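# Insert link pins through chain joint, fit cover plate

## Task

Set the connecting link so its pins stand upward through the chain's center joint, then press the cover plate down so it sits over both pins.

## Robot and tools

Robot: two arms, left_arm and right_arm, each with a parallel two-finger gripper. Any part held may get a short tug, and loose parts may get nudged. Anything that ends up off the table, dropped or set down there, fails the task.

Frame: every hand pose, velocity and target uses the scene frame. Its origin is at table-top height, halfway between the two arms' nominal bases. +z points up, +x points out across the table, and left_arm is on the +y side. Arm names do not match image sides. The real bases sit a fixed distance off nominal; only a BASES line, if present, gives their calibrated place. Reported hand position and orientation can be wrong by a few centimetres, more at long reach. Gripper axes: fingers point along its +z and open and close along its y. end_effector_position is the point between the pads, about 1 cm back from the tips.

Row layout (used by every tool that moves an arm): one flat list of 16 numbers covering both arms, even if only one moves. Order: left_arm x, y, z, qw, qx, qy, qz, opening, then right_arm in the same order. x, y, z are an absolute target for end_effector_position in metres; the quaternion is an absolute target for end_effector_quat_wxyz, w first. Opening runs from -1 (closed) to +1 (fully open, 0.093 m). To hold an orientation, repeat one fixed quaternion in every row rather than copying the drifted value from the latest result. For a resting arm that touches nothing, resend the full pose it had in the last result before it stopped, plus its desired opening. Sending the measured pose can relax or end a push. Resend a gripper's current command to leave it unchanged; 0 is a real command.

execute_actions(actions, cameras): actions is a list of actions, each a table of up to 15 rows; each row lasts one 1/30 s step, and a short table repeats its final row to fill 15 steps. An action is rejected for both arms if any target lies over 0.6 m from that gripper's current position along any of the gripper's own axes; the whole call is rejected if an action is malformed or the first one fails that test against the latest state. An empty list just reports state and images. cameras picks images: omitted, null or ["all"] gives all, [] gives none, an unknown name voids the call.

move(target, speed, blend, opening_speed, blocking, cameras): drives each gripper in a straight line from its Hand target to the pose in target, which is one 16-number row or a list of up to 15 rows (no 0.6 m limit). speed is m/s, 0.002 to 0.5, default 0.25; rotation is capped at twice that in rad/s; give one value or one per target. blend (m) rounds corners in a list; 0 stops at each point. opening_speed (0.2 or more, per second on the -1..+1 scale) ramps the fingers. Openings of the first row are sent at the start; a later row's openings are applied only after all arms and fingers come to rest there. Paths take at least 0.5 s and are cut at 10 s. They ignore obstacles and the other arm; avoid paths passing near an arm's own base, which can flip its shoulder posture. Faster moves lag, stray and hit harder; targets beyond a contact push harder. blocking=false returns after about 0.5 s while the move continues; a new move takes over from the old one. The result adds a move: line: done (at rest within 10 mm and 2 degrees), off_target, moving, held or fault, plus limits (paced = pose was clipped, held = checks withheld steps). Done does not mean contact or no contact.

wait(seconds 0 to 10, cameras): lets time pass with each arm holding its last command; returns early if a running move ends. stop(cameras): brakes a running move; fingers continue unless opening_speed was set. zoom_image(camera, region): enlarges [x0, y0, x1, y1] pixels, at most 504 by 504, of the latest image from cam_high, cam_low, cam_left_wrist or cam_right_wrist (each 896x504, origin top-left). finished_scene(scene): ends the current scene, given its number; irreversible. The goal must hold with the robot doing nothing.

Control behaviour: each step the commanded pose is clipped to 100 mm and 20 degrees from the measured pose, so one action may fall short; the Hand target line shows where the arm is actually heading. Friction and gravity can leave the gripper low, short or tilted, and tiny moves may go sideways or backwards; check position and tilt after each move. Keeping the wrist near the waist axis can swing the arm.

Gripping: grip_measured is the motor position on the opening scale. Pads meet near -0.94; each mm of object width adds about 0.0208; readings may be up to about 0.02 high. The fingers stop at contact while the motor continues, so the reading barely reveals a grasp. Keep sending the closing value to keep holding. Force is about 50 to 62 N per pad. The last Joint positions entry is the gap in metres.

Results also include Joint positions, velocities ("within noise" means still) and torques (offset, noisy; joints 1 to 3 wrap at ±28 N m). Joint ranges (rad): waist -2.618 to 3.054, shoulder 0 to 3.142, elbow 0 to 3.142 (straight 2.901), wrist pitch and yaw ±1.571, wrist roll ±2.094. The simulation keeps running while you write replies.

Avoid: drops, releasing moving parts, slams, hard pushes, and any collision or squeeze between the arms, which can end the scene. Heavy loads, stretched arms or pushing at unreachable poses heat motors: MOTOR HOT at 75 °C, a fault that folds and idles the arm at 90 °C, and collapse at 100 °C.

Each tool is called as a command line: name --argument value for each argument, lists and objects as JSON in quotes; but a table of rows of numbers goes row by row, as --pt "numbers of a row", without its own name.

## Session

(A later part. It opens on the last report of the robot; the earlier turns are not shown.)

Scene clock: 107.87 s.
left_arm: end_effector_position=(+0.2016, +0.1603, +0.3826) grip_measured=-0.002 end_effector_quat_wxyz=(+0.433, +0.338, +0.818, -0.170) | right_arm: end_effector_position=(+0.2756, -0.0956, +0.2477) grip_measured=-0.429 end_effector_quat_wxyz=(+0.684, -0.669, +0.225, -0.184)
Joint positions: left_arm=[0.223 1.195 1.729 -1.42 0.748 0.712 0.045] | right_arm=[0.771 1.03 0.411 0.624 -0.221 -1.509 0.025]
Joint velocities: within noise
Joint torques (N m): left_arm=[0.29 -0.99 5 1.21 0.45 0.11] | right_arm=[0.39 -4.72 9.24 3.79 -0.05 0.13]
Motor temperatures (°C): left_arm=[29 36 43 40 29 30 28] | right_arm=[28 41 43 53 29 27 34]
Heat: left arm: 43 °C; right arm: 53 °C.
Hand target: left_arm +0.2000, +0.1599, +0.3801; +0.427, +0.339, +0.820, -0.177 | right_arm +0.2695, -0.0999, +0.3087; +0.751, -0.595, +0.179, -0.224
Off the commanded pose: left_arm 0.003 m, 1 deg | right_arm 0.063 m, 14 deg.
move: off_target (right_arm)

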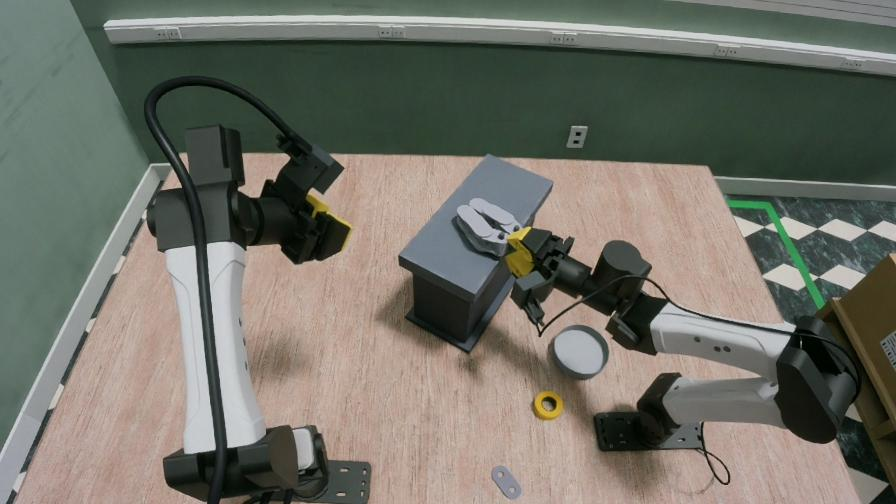

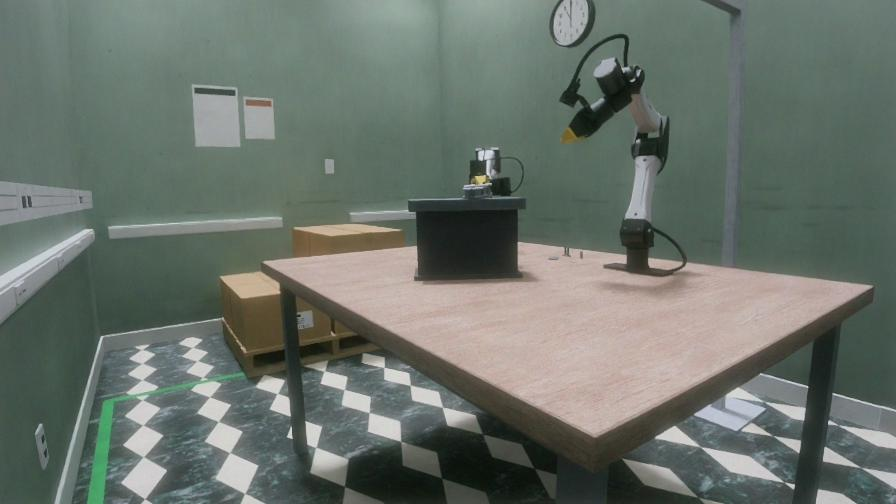

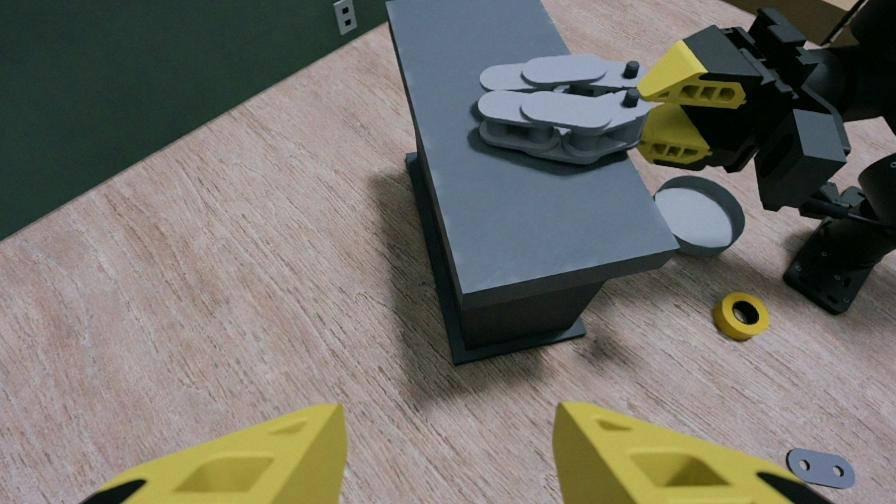

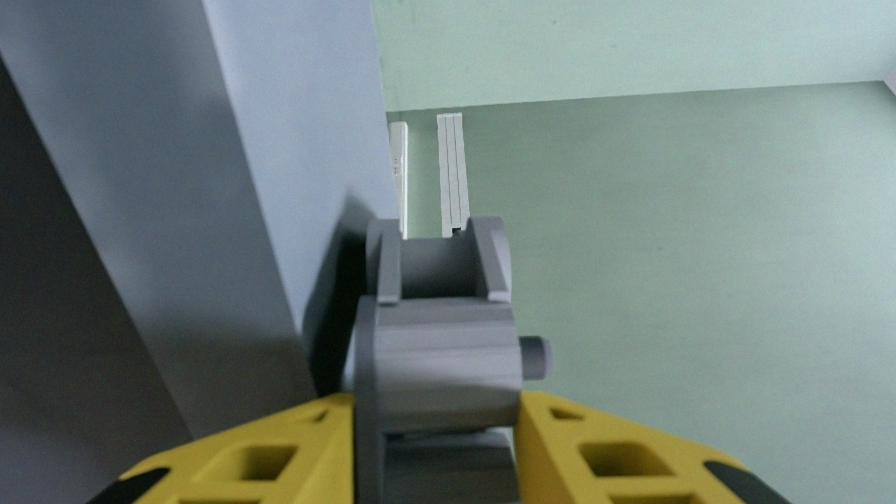

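move --target '[0.2,0.16,0.38,0.4266,0.3394,0.8195,-0.1767,0.0,0.275,-0.0955,0.298,0.7551,-0.5900,0.1759,-0.2251,-0.8]' --speed 0.04

zoom_image --camera "cam_left_wrist" --region '[440, 0, 800, 202]'

Scene clock: 109.27 s.
left_arm: end_effector_position=(+0.2016, +0.1603, +0.3826) grip_measured=-0.002 end_effector_quat_wxyz=(+0.433, +0.338, +0.818, -0.170) | right_arm: end_effector_position=(+0.2762, -0.0949, +0.2438) grip_measured=-0.429 end_effector_quat_wxyz=(+0.693, -0.660, +0.219, -0.189)
Joint positions: left_arm=[0.223 1.195 1.729 -1.42 0.748 0.712 0.045] | right_arm=[0.771 1.065 0.378 0.721 -0.221 -1.509 0.025]
Joint velocities: within noise
Joint torques (N m): left_arm=[0.29 -0.98 4.98 1.22 0.45 0.11] | right_arm=[0.14 -3.97 8.79 3.62 -0.07 0.14]
Motor temperatures (°C): left_arm=[29 36 43 40 29 30 28] | right_arm=[28 41 43 53 29 27 34]
Heat: left arm: 43 °C; right arm: 53 °C.
Hand target: left_arm +0.2000, +0.1599, +0.3801; +0.427, +0.339, +0.820, -0.177 | right_arm +0.2716, -0.0987, +0.2962; +0.751, -0.595, +0.178, -0.224
Off the commanded pose: left_arm 0.003 m, 1 deg | right_arm 0.054 m, 12 deg.
move: off_target (right_arm)

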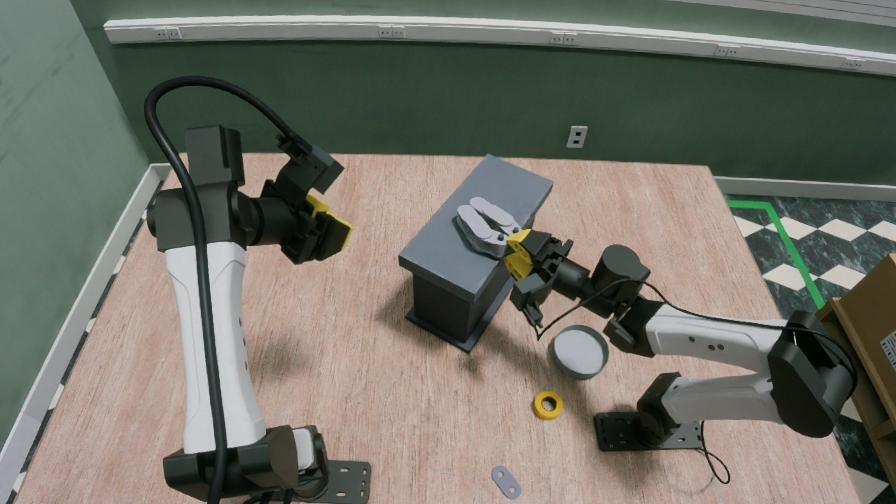

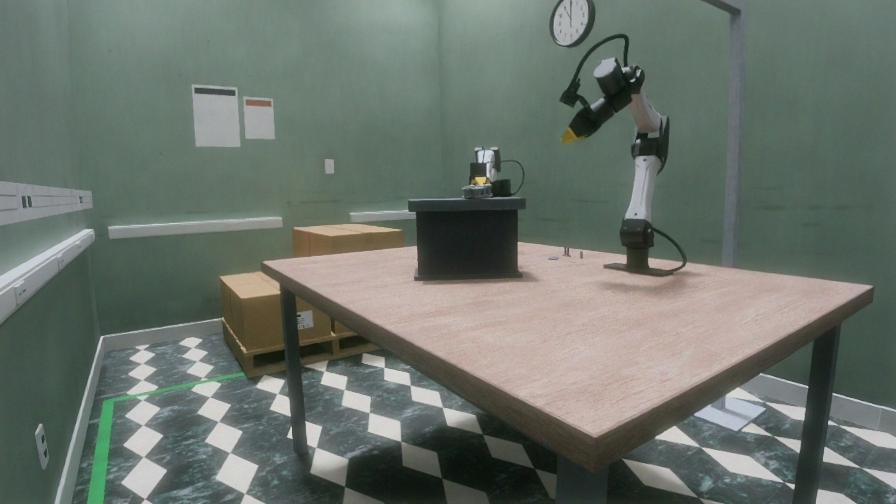

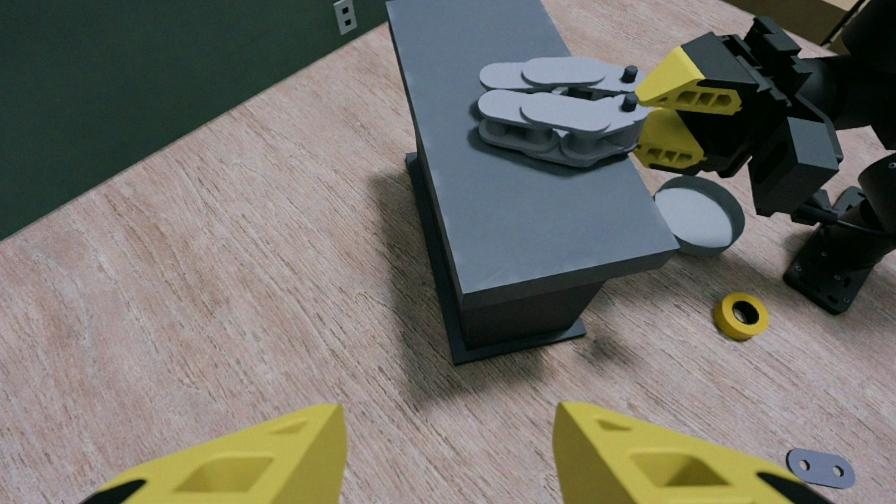

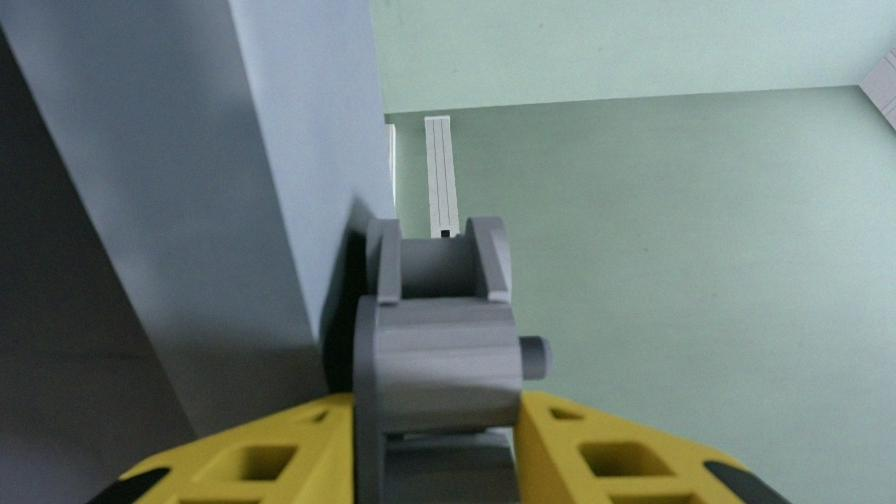

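Scaled by 1.400 from the camera's 896x504 image, which has a finer 1280x720 frame.

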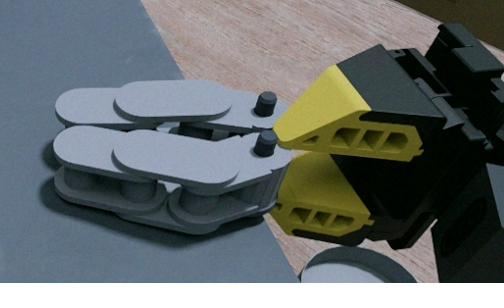

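move --target '[0.2,0.16,0.38,0.4266,0.3394,0.8195,-0.1767,0.0,0.274,-0.0965,0.288,0.7341,-0.6159,0.1836,-0.2188,-0.8]' --speed 0.04

zoom_image --camera "cam_left_wrist" --region '[440, 0, 800, 202]'

Scene clock: 110.67 s.
left_arm: end_effector_position=(+0.2016, +0.1603, +0.3826) grip_measured=-0.002 end_effector_quat_wxyz=(+0.433, +0.338, +0.818, -0.170) | right_arm: end_effector_position=(+0.2762, -0.0950, +0.2417) grip_measured=-0.429 end_effector_quat_wxyz=(+0.690, -0.663, +0.216, -0.193)
Joint positions: left_arm=[0.223 1.195 1.729 -1.42 0.748 0.712 0.045] | right_arm=[0.771 1.065 0.377 0.716 -0.221 -1.523 0.025]
Joint velocities: within noise
Joint torques (N m): left_arm=[0.29 -1.01 4.98 1.22 0.44 0.11] | right_arm=[-0.09 -6.16 9.84 2.83 -0.14 0.19]
Motor temperatures (°C): left_arm=[29 36 43 40 29 30 28] | right_arm=[28 41 43 53 29 27 34]
Heat: left arm: 43 °C; right arm: 53 °C.
Hand target: left_arm +0.2000, +0.1599, +0.3801; +0.427, +0.339, +0.820, -0.177 | right_arm +0.2723, -0.0980, +0.2867; +0.733, -0.617, +0.184, -0.219
Off the commanded pose: left_arm 0.003 m, 1 deg | right_arm 0.046 m, 9 deg.
move: off_target (right_arm)

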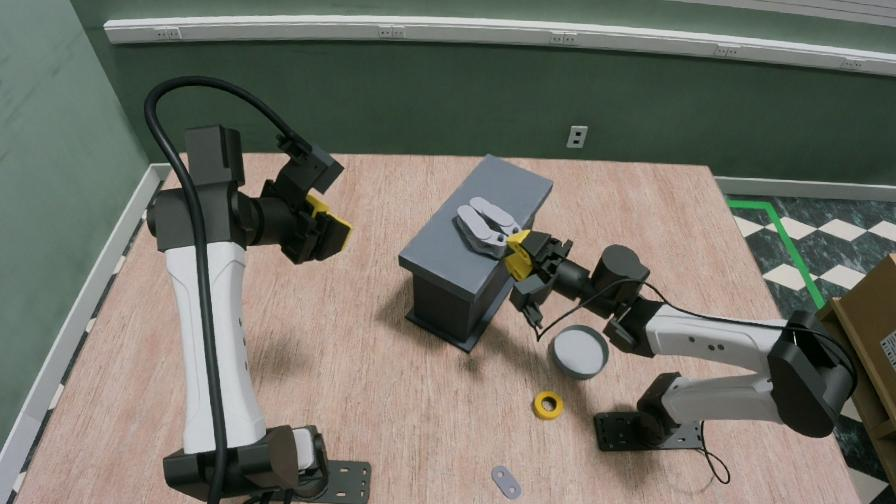

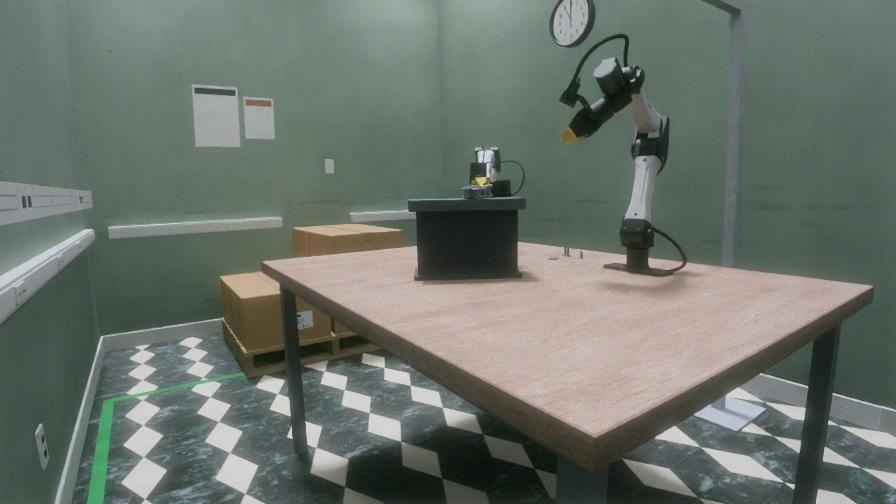

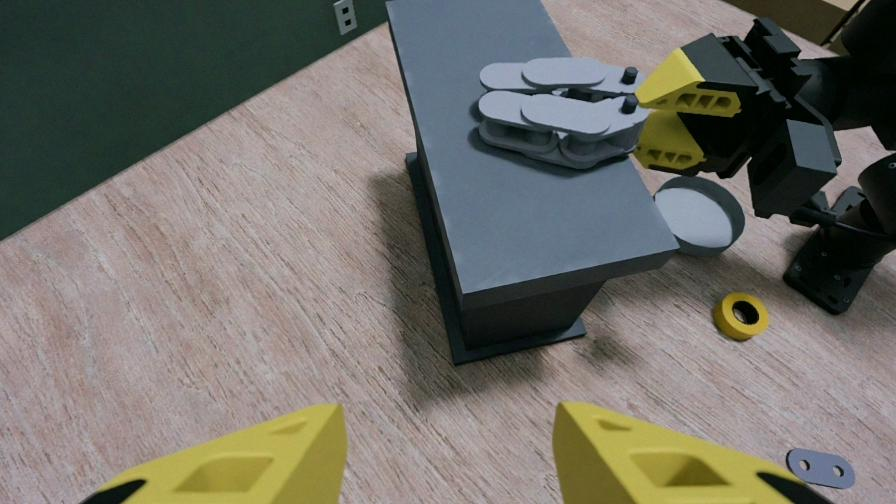

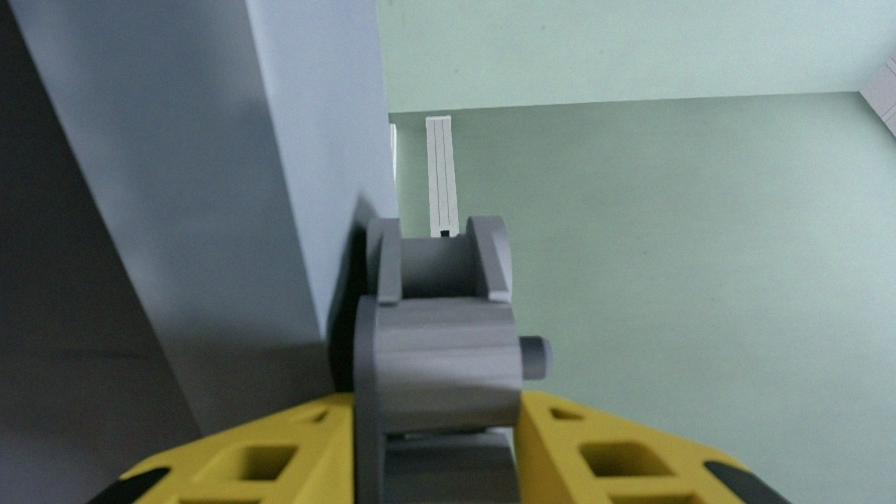

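Scaled by 1.400 from the camera's 896x504 image, which has a finer 1280x720 frame.

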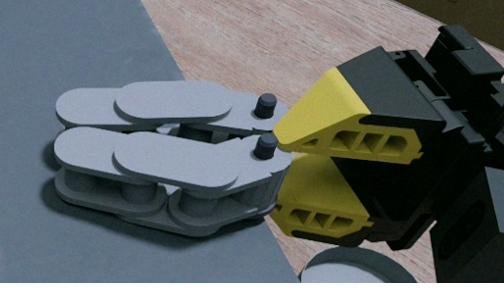

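move --target '[0.2,0.16,0.38,0.4266,0.3394,0.8195,-0.1767,0.0,0.274,-0.0965,0.274,0.7233,-0.6288,0.1873,-0.2155,-0.8]' --speed 0.04

zoom_image --camera "cam_right_wrist" --region '[240, 180, 600, 430]'

Scene clock: 111.73 s.
left_arm: end_effector_position=(+0.2016, +0.1603, +0.3826) grip_measured=-0.002 end_effector_quat_wxyz=(+0.433, +0.338, +0.818, -0.170) | right_arm: end_effector_position=(+0.2761, -0.0951, +0.2414) grip_measured=-0.429 end_effector_quat_wxyz=(+0.689, -0.665, +0.214, -0.195)
Joint positions: left_arm=[0.223 1.195 1.729 -1.42 0.748 0.712 0.045] | right_arm=[0.771 1.064 0.377 0.713 -0.221 -1.53 0.025]
Joint velocities: within noise
Joint torques (N m): left_arm=[0.31 -0.99 4.98 1.21 0.44 0.11] | right_arm=[-0.21 -4.93 8.43 2.78 -0.16 0.13]
Motor temperatures (°C): left_arm=[29 36 43 40 29 30 28] | right_arm=[28 41 43 53 29 27 34]
Heat: left arm: 43 °C; right arm: 53 °C.
Hand target: left_arm +0.2000, +0.1599, +0.3801; +0.427, +0.339, +0.820, -0.177 | right_arm +0.2732, -0.0972, +0.2734; +0.722, -0.630, +0.188, -0.216
Off the commanded pose: left_arm 0.003 m, 1 deg | right_arm 0.033 m, 7 deg.
move: off_target (right_arm)

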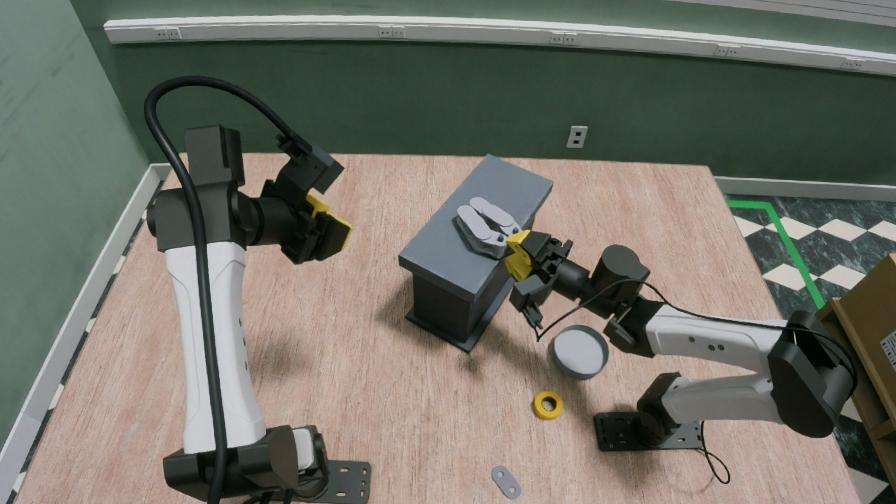

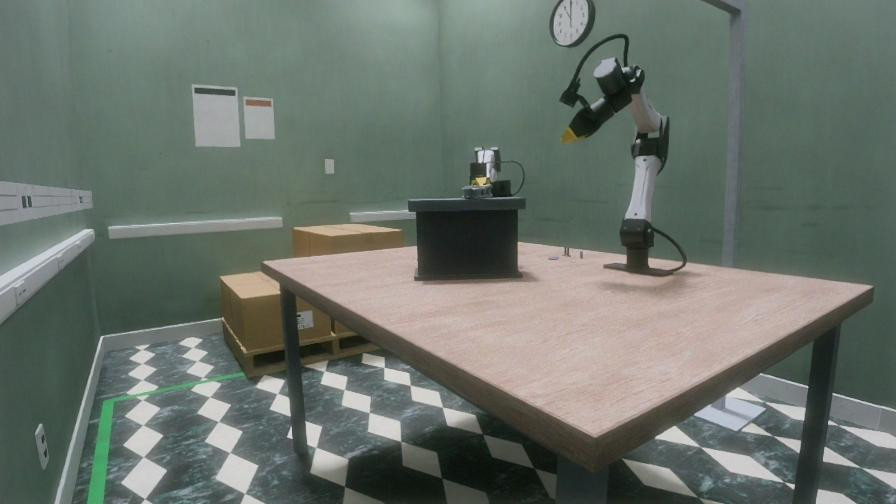

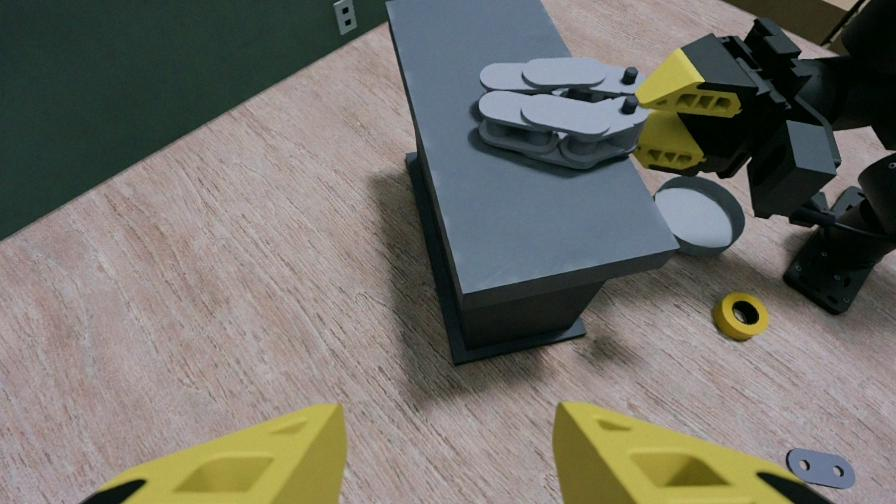

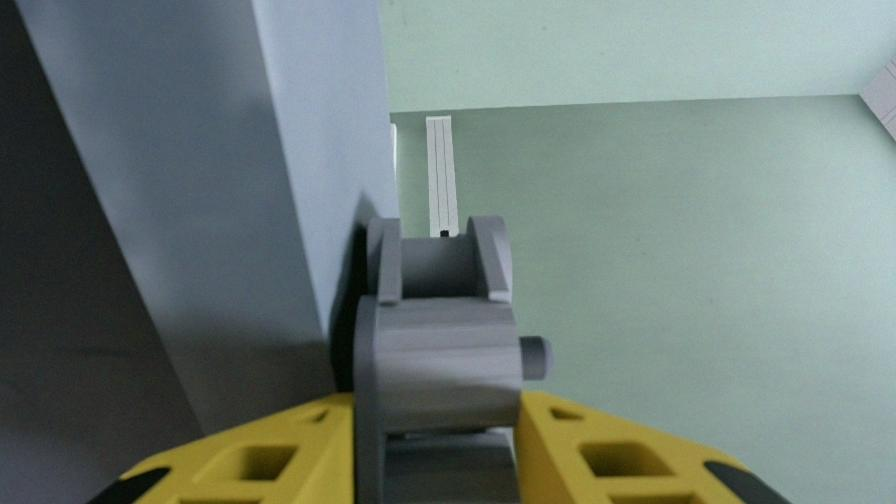

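Scaled by 1.400 from the camera's 896x504 image, which has a finer 1280x720 frame.

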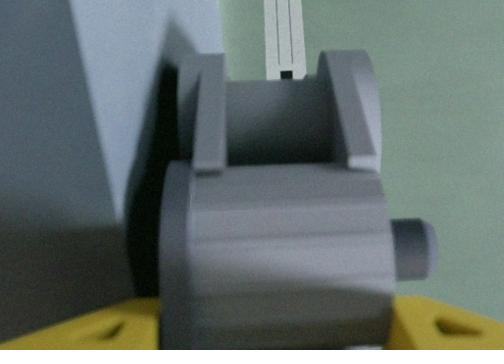

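move --target '[0.2,0.16,0.38,0.4266,0.3394,0.8195,-0.1767,0.0,0.2755,-0.0955,0.259,0.6893,-0.6657,0.1985,-0.2055,-0.8]' --speed 0.04

zoom_image --camera "cam_left_wrist" --region '[440, 0, 800, 202]'

Scene clock: 114.67 s.
left_arm: end_effector_position=(+0.2016, +0.1603, +0.3826) grip_measured=-0.002 end_effector_quat_wxyz=(+0.433, +0.338, +0.818, -0.170) | right_arm: end_effector_position=(+0.2742, -0.0958, +0.2401) grip_measured=-0.430 end_effector_quat_wxyz=(+0.677, -0.677, +0.209, -0.197)
Joint positions: left_arm=[0.223 1.195 1.729 -1.42 0.748 0.712 0.045] | right_arm=[0.771 1.038 0.391 0.641 -0.226 -1.556 0.025]
Joint velocities: within noise
Joint torques (N m): left_arm=[0.29 -0.98 4.98 1.22 0.45 0.11] | right_arm=[-0.5 -4.45 10.24 2 -0.19 0.18]
Motor temperatures (°C): left_arm=[29 36 43 40 29 30 28] | right_arm=[28 41 43 52 29 27 34]
Heat: left arm: 43 °C; right arm: 52 °C.
Hand target: left_arm +0.2000, +0.1599, +0.3801; +0.427, +0.339, +0.820, -0.177 | right_arm +0.2751, -0.0959, +0.2588; +0.689, -0.666, +0.198, -0.206
Off the commanded pose: left_arm 0.003 m, 1 deg | right_arm 0.019 m, 2 deg.
move: off_target (right_arm)

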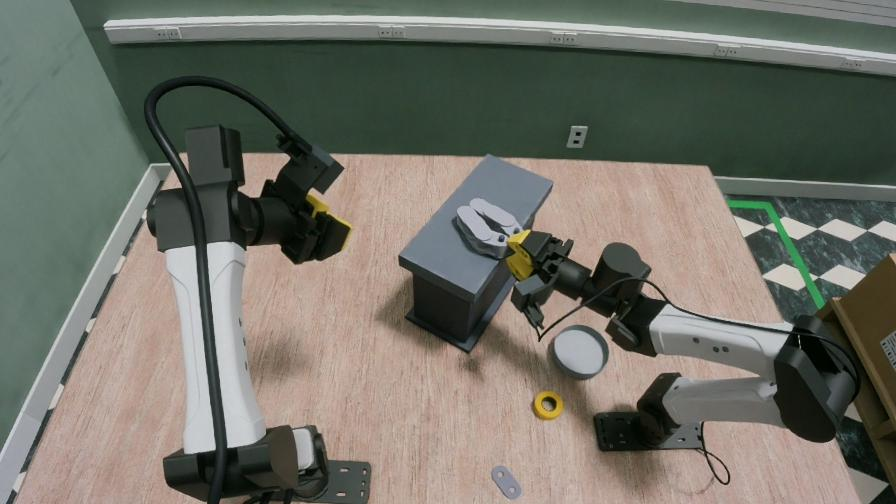

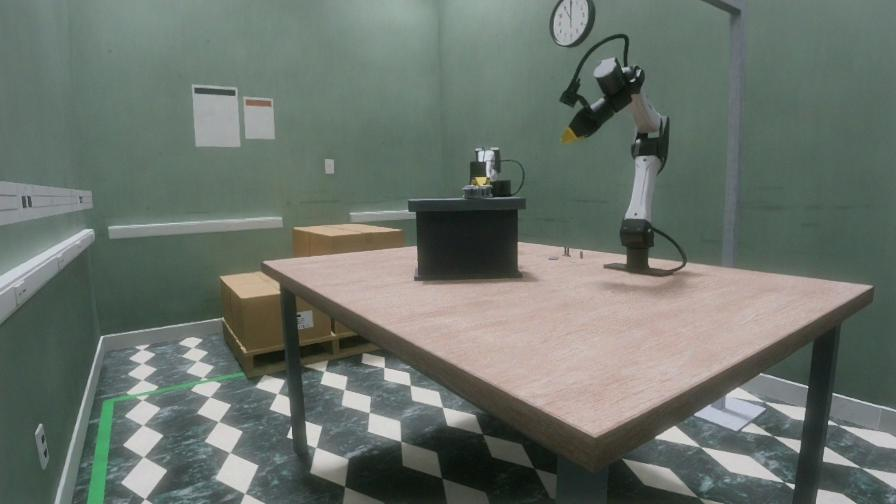

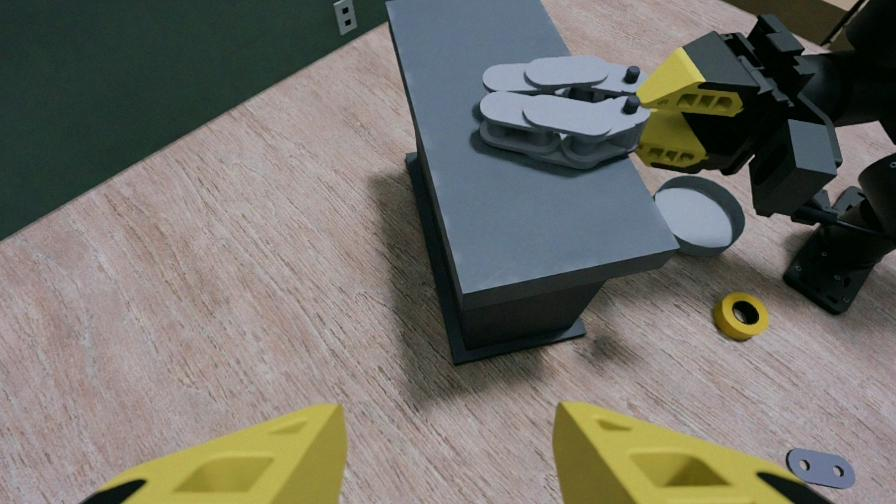

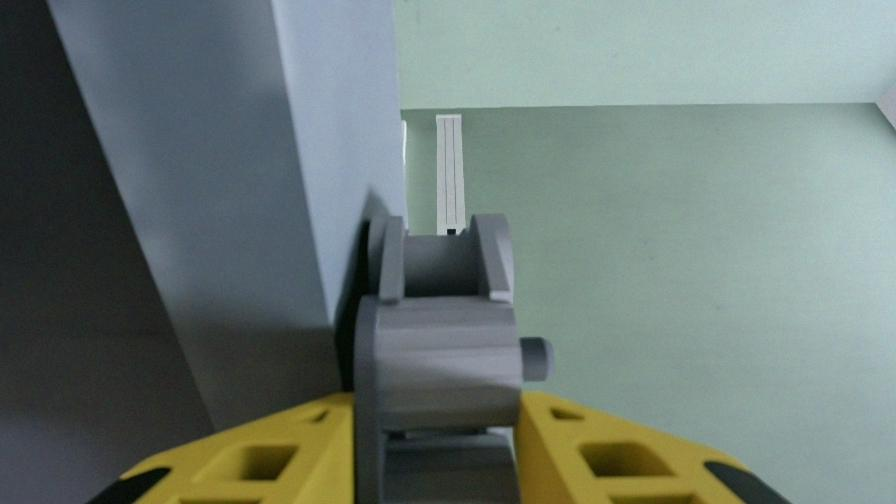

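Scaled by 1.400 from the camera's 896x504 image, which has a finer 1280x720 frame.

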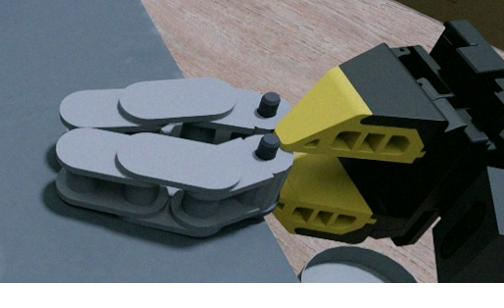

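move --target '[0.2,0.16,0.38,0.4266,0.3394,0.8195,-0.1767,0.0,0.2785,-0.0915,0.259,0.6893,-0.6657,0.1985,-0.2055,-0.8]' --speed 0.04 --cameras '["cam_left_wrist","cam_right_wrist"]'

Scene clock: 115.90 s.
left_arm: end_effector_position=(+0.2016, +0.1603, +0.3826) grip_measured=-0.002 end_effector_quat_wxyz=(+0.433, +0.338, +0.818, -0.170) | right_arm: end_effector_position=(+0.2746, -0.0954, +0.2407) grip_measured=-0.430 end_effector_quat_wxyz=(+0.676, -0.678, +0.209, -0.197)
Joint positions: left_arm=[0.223 1.195 1.729 -1.42 0.748 0.712 0.045] | right_arm=[0.771 1.038 0.397 0.633 -0.226 -1.556 0.025]
Joint velocities: within noise
Joint torques (N m): left_arm=[0.31 -1.01 5 1.21 0.44 0.11] | right_arm=[-0.21 -1.92 10.65 2.18 -0.14 0.15]
Motor temperatures (°C): left_arm=[29 36 43 40 29 30 28] | right_arm=[28 41 43 52 29 27 34]
Heat: left arm: 43 °C; right arm: 52 °C.
Hand target: left_arm +0.2000, +0.1599, +0.3801; +0.427, +0.339, +0.820, -0.177 | right_arm +0.2779, -0.0922, +0.2588; +0.689, -0.666, +0.199, -0.206
Off the commanded pose: left_arm 0.003 m, 1 deg | right_arm 0.019 m, 3 deg.
move: off_target (right_arm)
Images, in order (width x height): cam_left_wrist 896x504, cam_right_wrist 896x504.

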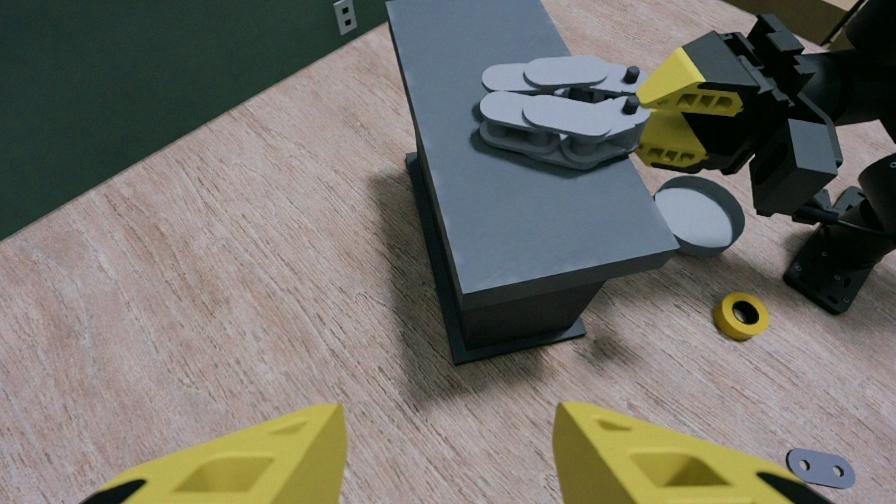

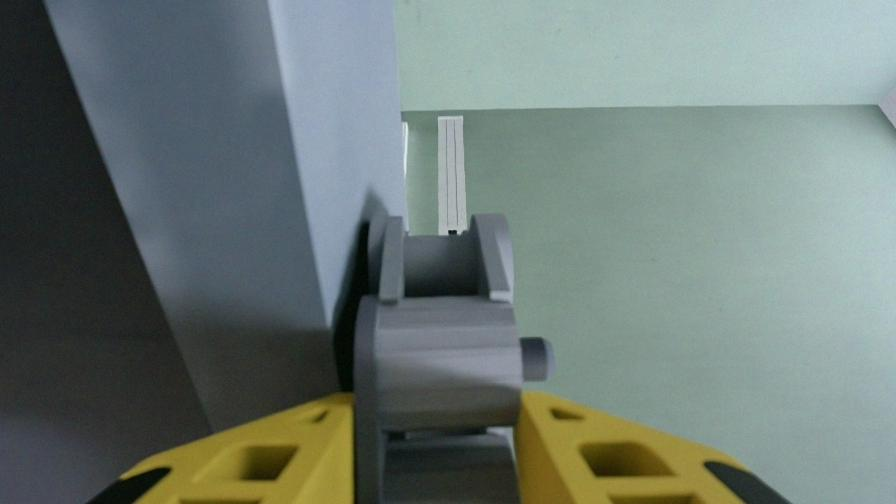

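move --target '[0.2,0.16,0.38,0.4266,0.3394,0.8195,-0.1767,0.0,0.2825,-0.0865,0.264,0.6893,-0.6657,0.1985,-0.2055,-0.8]' --speed 0.04 --cameras '["cam_left_wrist","cam_right_wrist"]'

Scene clock: 116.87 s.
left_arm: end_effector_position=(+0.2016, +0.1603, +0.3826) grip_measured=-0.002 end_effector_quat_wxyz=(+0.433, +0.338, +0.818, -0.170) | right_arm: end_effector_position=(+0.2780, -0.0917, +0.2419) grip_measured=-0.430 end_effector_quat_wxyz=(+0.673, -0.682, +0.211, -0.194)
Joint positions: left_arm=[0.223 1.195 1.729 -1.42 0.748 0.712 0.045] | right_arm=[0.771 1.058 0.422 0.617 -0.227 -1.556 0.025]
Joint velocities: within noise
Joint torques (N m): left_arm=[0.31 -1.02 4.98 1.22 0.45 0.11] | right_arm=[0.1 -1.98 11.18 2.24 -0.12 0.16]
Motor temperatures (°C): left_arm=[29 36 43 40 29 30 28] | right_arm=[28 41 43 51 29 27 34]
Heat: left arm: 43 °C; right arm: 51 °C.
Hand target: left_arm +0.2000, +0.1599, +0.3801; +0.427, +0.339, +0.820, -0.177 | right_arm +0.2815, -0.0876, +0.2637; +0.689, -0.666, +0.199, -0.205
Off the commanded pose: left_arm 0.003 m, 1 deg | right_arm 0.023 m, 3 deg.
move: off_target (right_arm)
Images, in order (width x height): cam_left_wrist 896x504, cam_right_wrist 896x504.

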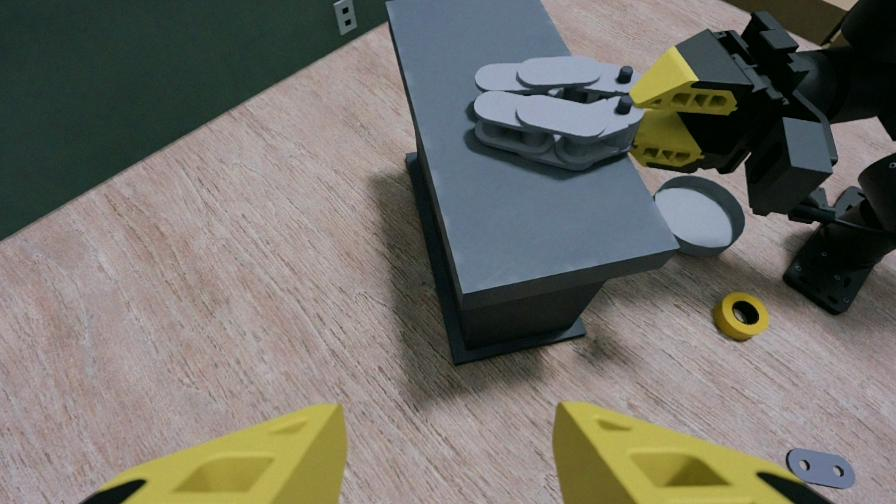

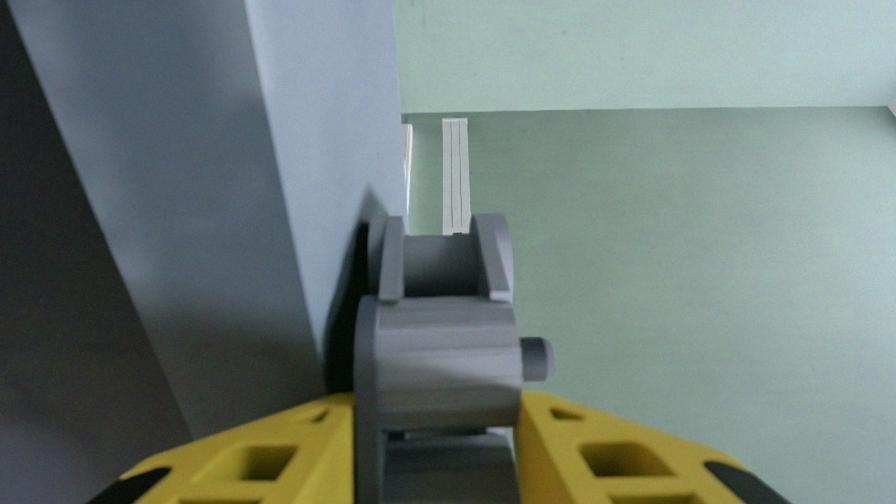

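move --pt "0.2 0.16 0.38 0.4266 0.3394 0.8195 -0.1767 0.0 0.2800 -0.0885 0.257 0.6893 -0.6657 0.1985 -0.2055 -0.8" --pt "0.2 0.16 0.38 0.4266 0.3394 0.8195 -0.1767 0.0 0.2800 -0.0885 0.2565 0.6893 -0.6657 0.1985 -0.2055 -0.1" --speed 0.04 --opening_speed 0.4 --cameras '["cam_left_wrist","cam_right_wrist"]'

zoom_image --camera "cam_left_wrist" --region '[440, 0, 800, 202]'

Scene clock: 120.07 s.
left_arm: end_effector_position=(+0.2016, +0.1603, +0.3826) grip_measured=-0.002 end_effector_quat_wxyz=(+0.433, +0.338, +0.818, -0.170) | right_arm: end_effector_position=(+0.2773, -0.0911, +0.2464) grip_measured=-0.103 end_effector_quat_wxyz=(+0.680, -0.677, +0.205, -0.196)
Joint positions: left_arm=[0.223 1.195 1.729 -1.42 0.748 0.712 0.045] | right_arm=[0.771 1.058 0.423 0.636 -0.233 -1.556 0.04]
Joint velocities: within noise
Joint torques (N m): left_arm=[0.29 -1.02 4.97 1.21 0.45 0.11] | right_arm=[0.24 -1.55 8.68 2.35 -0.03 0.15]
Motor temperatures (°C): left_arm=[29 36 43 39 29 30 28] | right_arm=[28 41 43 51 29 27 34]
Heat: left arm: 43 °C; right arm: 51 °C.
Hand target: left_arm +0.2000, +0.1599, +0.3801; +0.427, +0.339, +0.820, -0.177 | right_arm +0.2797, -0.0888, +0.2565; +0.689, -0.666, +0.199, -0.205
Off the commanded pose: left_arm 0.003 m, 1 deg | right_arm 0.011 m, 2 deg.
move: off_target (right_arm); target 2's new opening was sent with right_arm's hand 0.015 m and 3 deg from that target
Images, in order (width x height): cam_left_wrist 896x504, cam_right_wrist 896x504.

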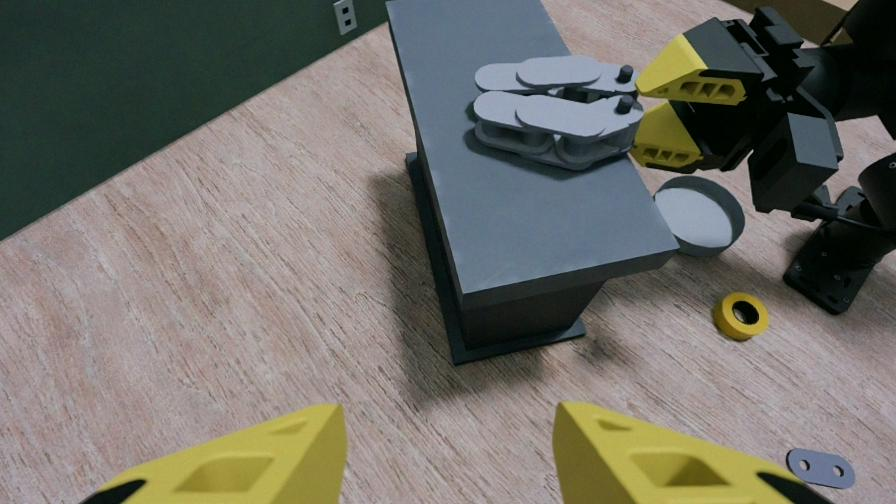

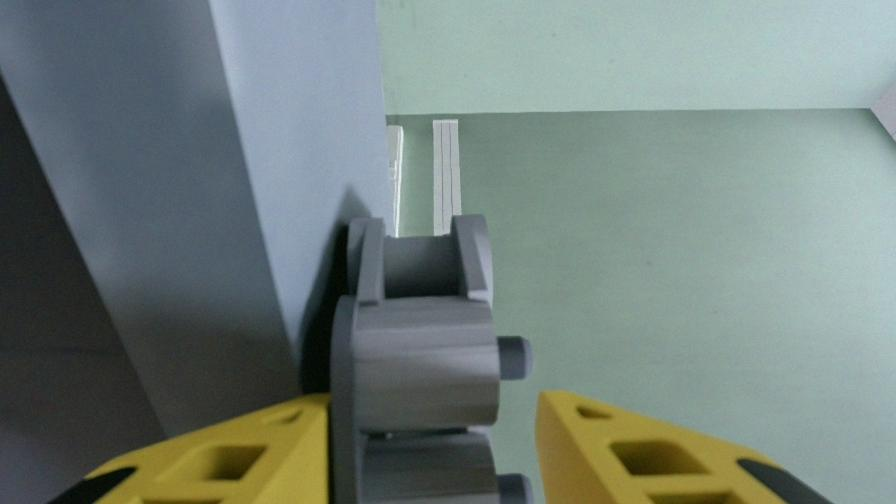

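Scaled by 1.400 from the camera's 896x504 image, which has a finer 1280x720 frame.

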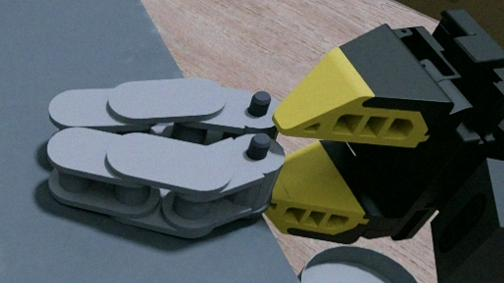

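move --pt "0.2 0.16 0.38 0.4266 0.3394 0.8195 -0.1767 0.0 0.2790 -0.090 0.249 0.6893 -0.6657 0.1985 -0.2055 -0.1" --pt "0.2 0.16 0.38 0.4266 0.3394 0.8195 -0.1767 0.0 0.245 -0.142 0.248 0.6893 -0.6657 0.1985 -0.2055 -0.1" --speed 0.06 --cameras '["cam_left_wrist","cam_right_wrist"]'

zoom_image --camera "cam_left_wrist" --region '[440, 0, 800, 202]'

Scene clock: 123.90 s.
left_arm: end_effector_position=(+0.2016, +0.1603, +0.3826) grip_measured=-0.002 end_effector_quat_wxyz=(+0.433, +0.338, +0.818, -0.170) | right_arm: end_effector_position=(+0.2453, -0.1404, +0.2573) grip_measured=-0.103 end_effector_quat_wxyz=(+0.697, -0.658, +0.195, -0.210)
Joint positions: left_arm=[0.223 1.195 1.729 -1.42 0.748 0.712 0.045] | right_arm=[0.68 0.7 0.297 0.465 -0.318 -1.556 0.04]
Joint velocities: within noise
Joint torques (N m): left_arm=[0.31 -1.02 4.98 1.22 0.45 0.11] | right_arm=[-0.61 -1.06 6.5 1.85 -0.15 0.2]
Motor temperatures (°C): left_arm=[29 35 43 39 29 30 28] | right_arm=[28 41 43 50 29 27 33]
Heat: left arm: 43 °C; right arm: 50 °C.
Hand target: left_arm +0.2000, +0.1599, +0.3801; +0.427, +0.339, +0.820, -0.177 | right_arm +0.2450, -0.1419, +0.2480; +0.689, -0.666, +0.199, -0.205
Off the commanded pose: left_arm 0.003 m, 1 deg | right_arm 0.009 m, 1 deg.
move: done
Images, in order (width x height): cam_left_wrist 896x504, cam_right_wrist 896x504.

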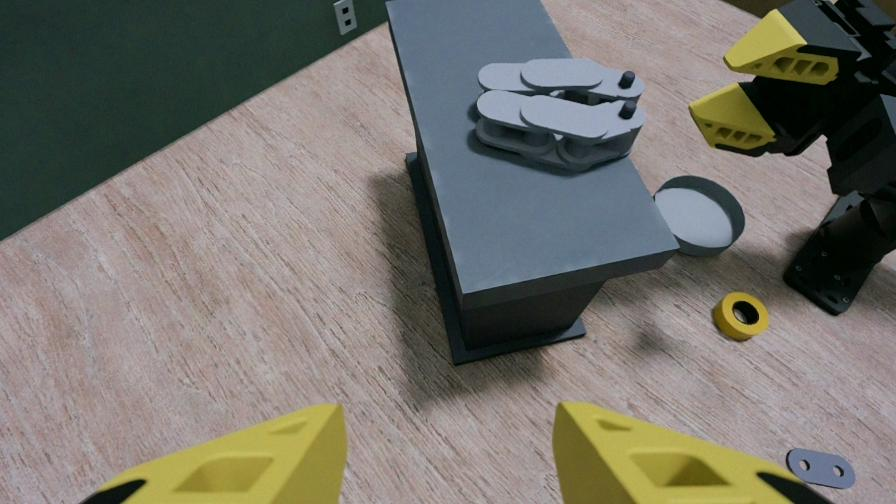

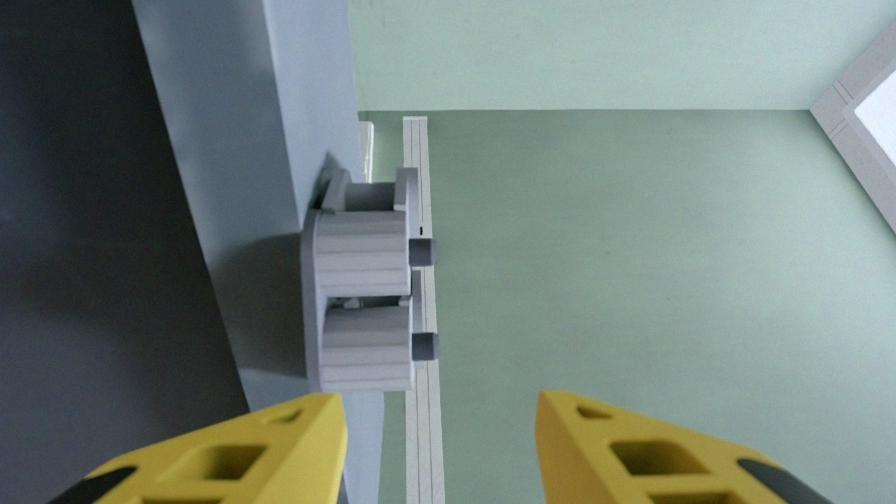

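Scaled by 1.400 from the camera's 896x504 image, which has a finer 1280x720 frame.

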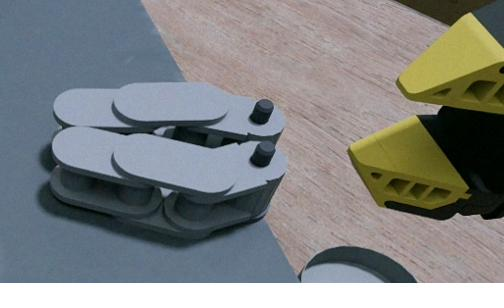

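zoom_image --camera "cam_left_wrist" --region '[760, 430, 880, 500]'

zoom_image --camera "cam_right_wrist" --region '[260, 140, 500, 420]'

Scaled by 4.200 from the camera's 896x504 image, which has a finer 1280x720 frame.

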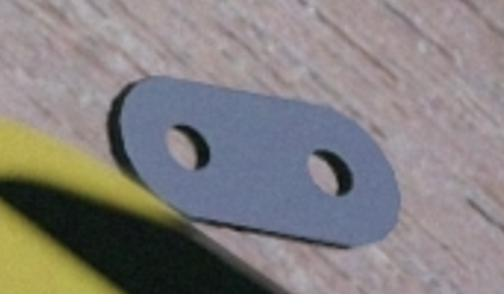

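Scaled by 1.800 from the camera's 896x504 image, which has a finer 1280x720 frame.

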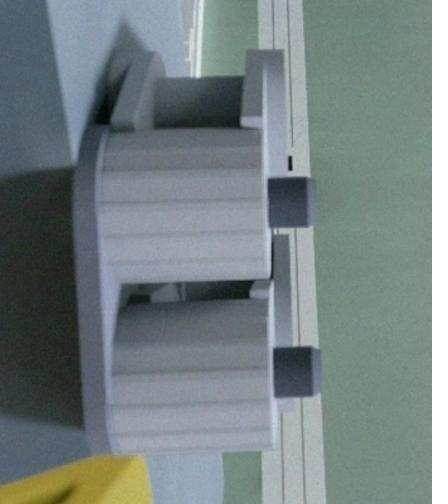

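move --target '[-0.01,-0.08,0.16,0.08427,-0.26243,0.91517,-0.29386,0.0,0.222,-0.176,0.262,0.6893,-0.6657,0.1985,-0.2055,-0.1]' --speed 0.2 --cameras '[]'

Scene clock: 131.83 s.
left_arm: end_effector_position=(-0.0093, -0.0791, +0.1650) grip_measured=-0.001 end_effector_quat_wxyz=(+0.081, -0.254, +0.917, -0.297) | right_arm: end_effector_position=(+0.2228, -0.1746, +0.2594) grip_measured=-0.103 end_effector_quat_wxyz=(+0.689, -0.666, +0.198, -0.206)
Joint positions: left_arm=[-1.619 1.225 0.998 -0.807 -0.338 -2.083 0.045] | right_arm=[0.556 0.414 0.297 0.155 -0.443 -1.556 0.04]
Joint velocities: within noise
Joint torques (N m): left_arm=[-0.57 -2.43 5.57 1.24 -0.31 -0.13] | right_arm=[-0.65 0.5 8.49 1.8 -0.18 0.24]
Motor temperatures (°C): left_arm=[29 35 43 40 29 30 28] | right_arm=[28 40 42 48 29 27 33]
Heat: left arm: 43 °C; right arm: 48 °C.
Hand target: left_arm -0.0098, -0.0799, +0.1601; +0.083, -0.258, +0.916, -0.294 | right_arm +0.2220, -0.1759, +0.2619; +0.689, -0.666, +0.198, -0.206
Off the commanded pose: left_arm 0.005 m, 1 deg | right_arm 0.003 m, 0 deg.
joint sent to its limit (left arm) — joint 6 (wrist roll), lower limit. The joint targets still meet the commanded pose.
move: done
No camera images: "cameras" was empty.


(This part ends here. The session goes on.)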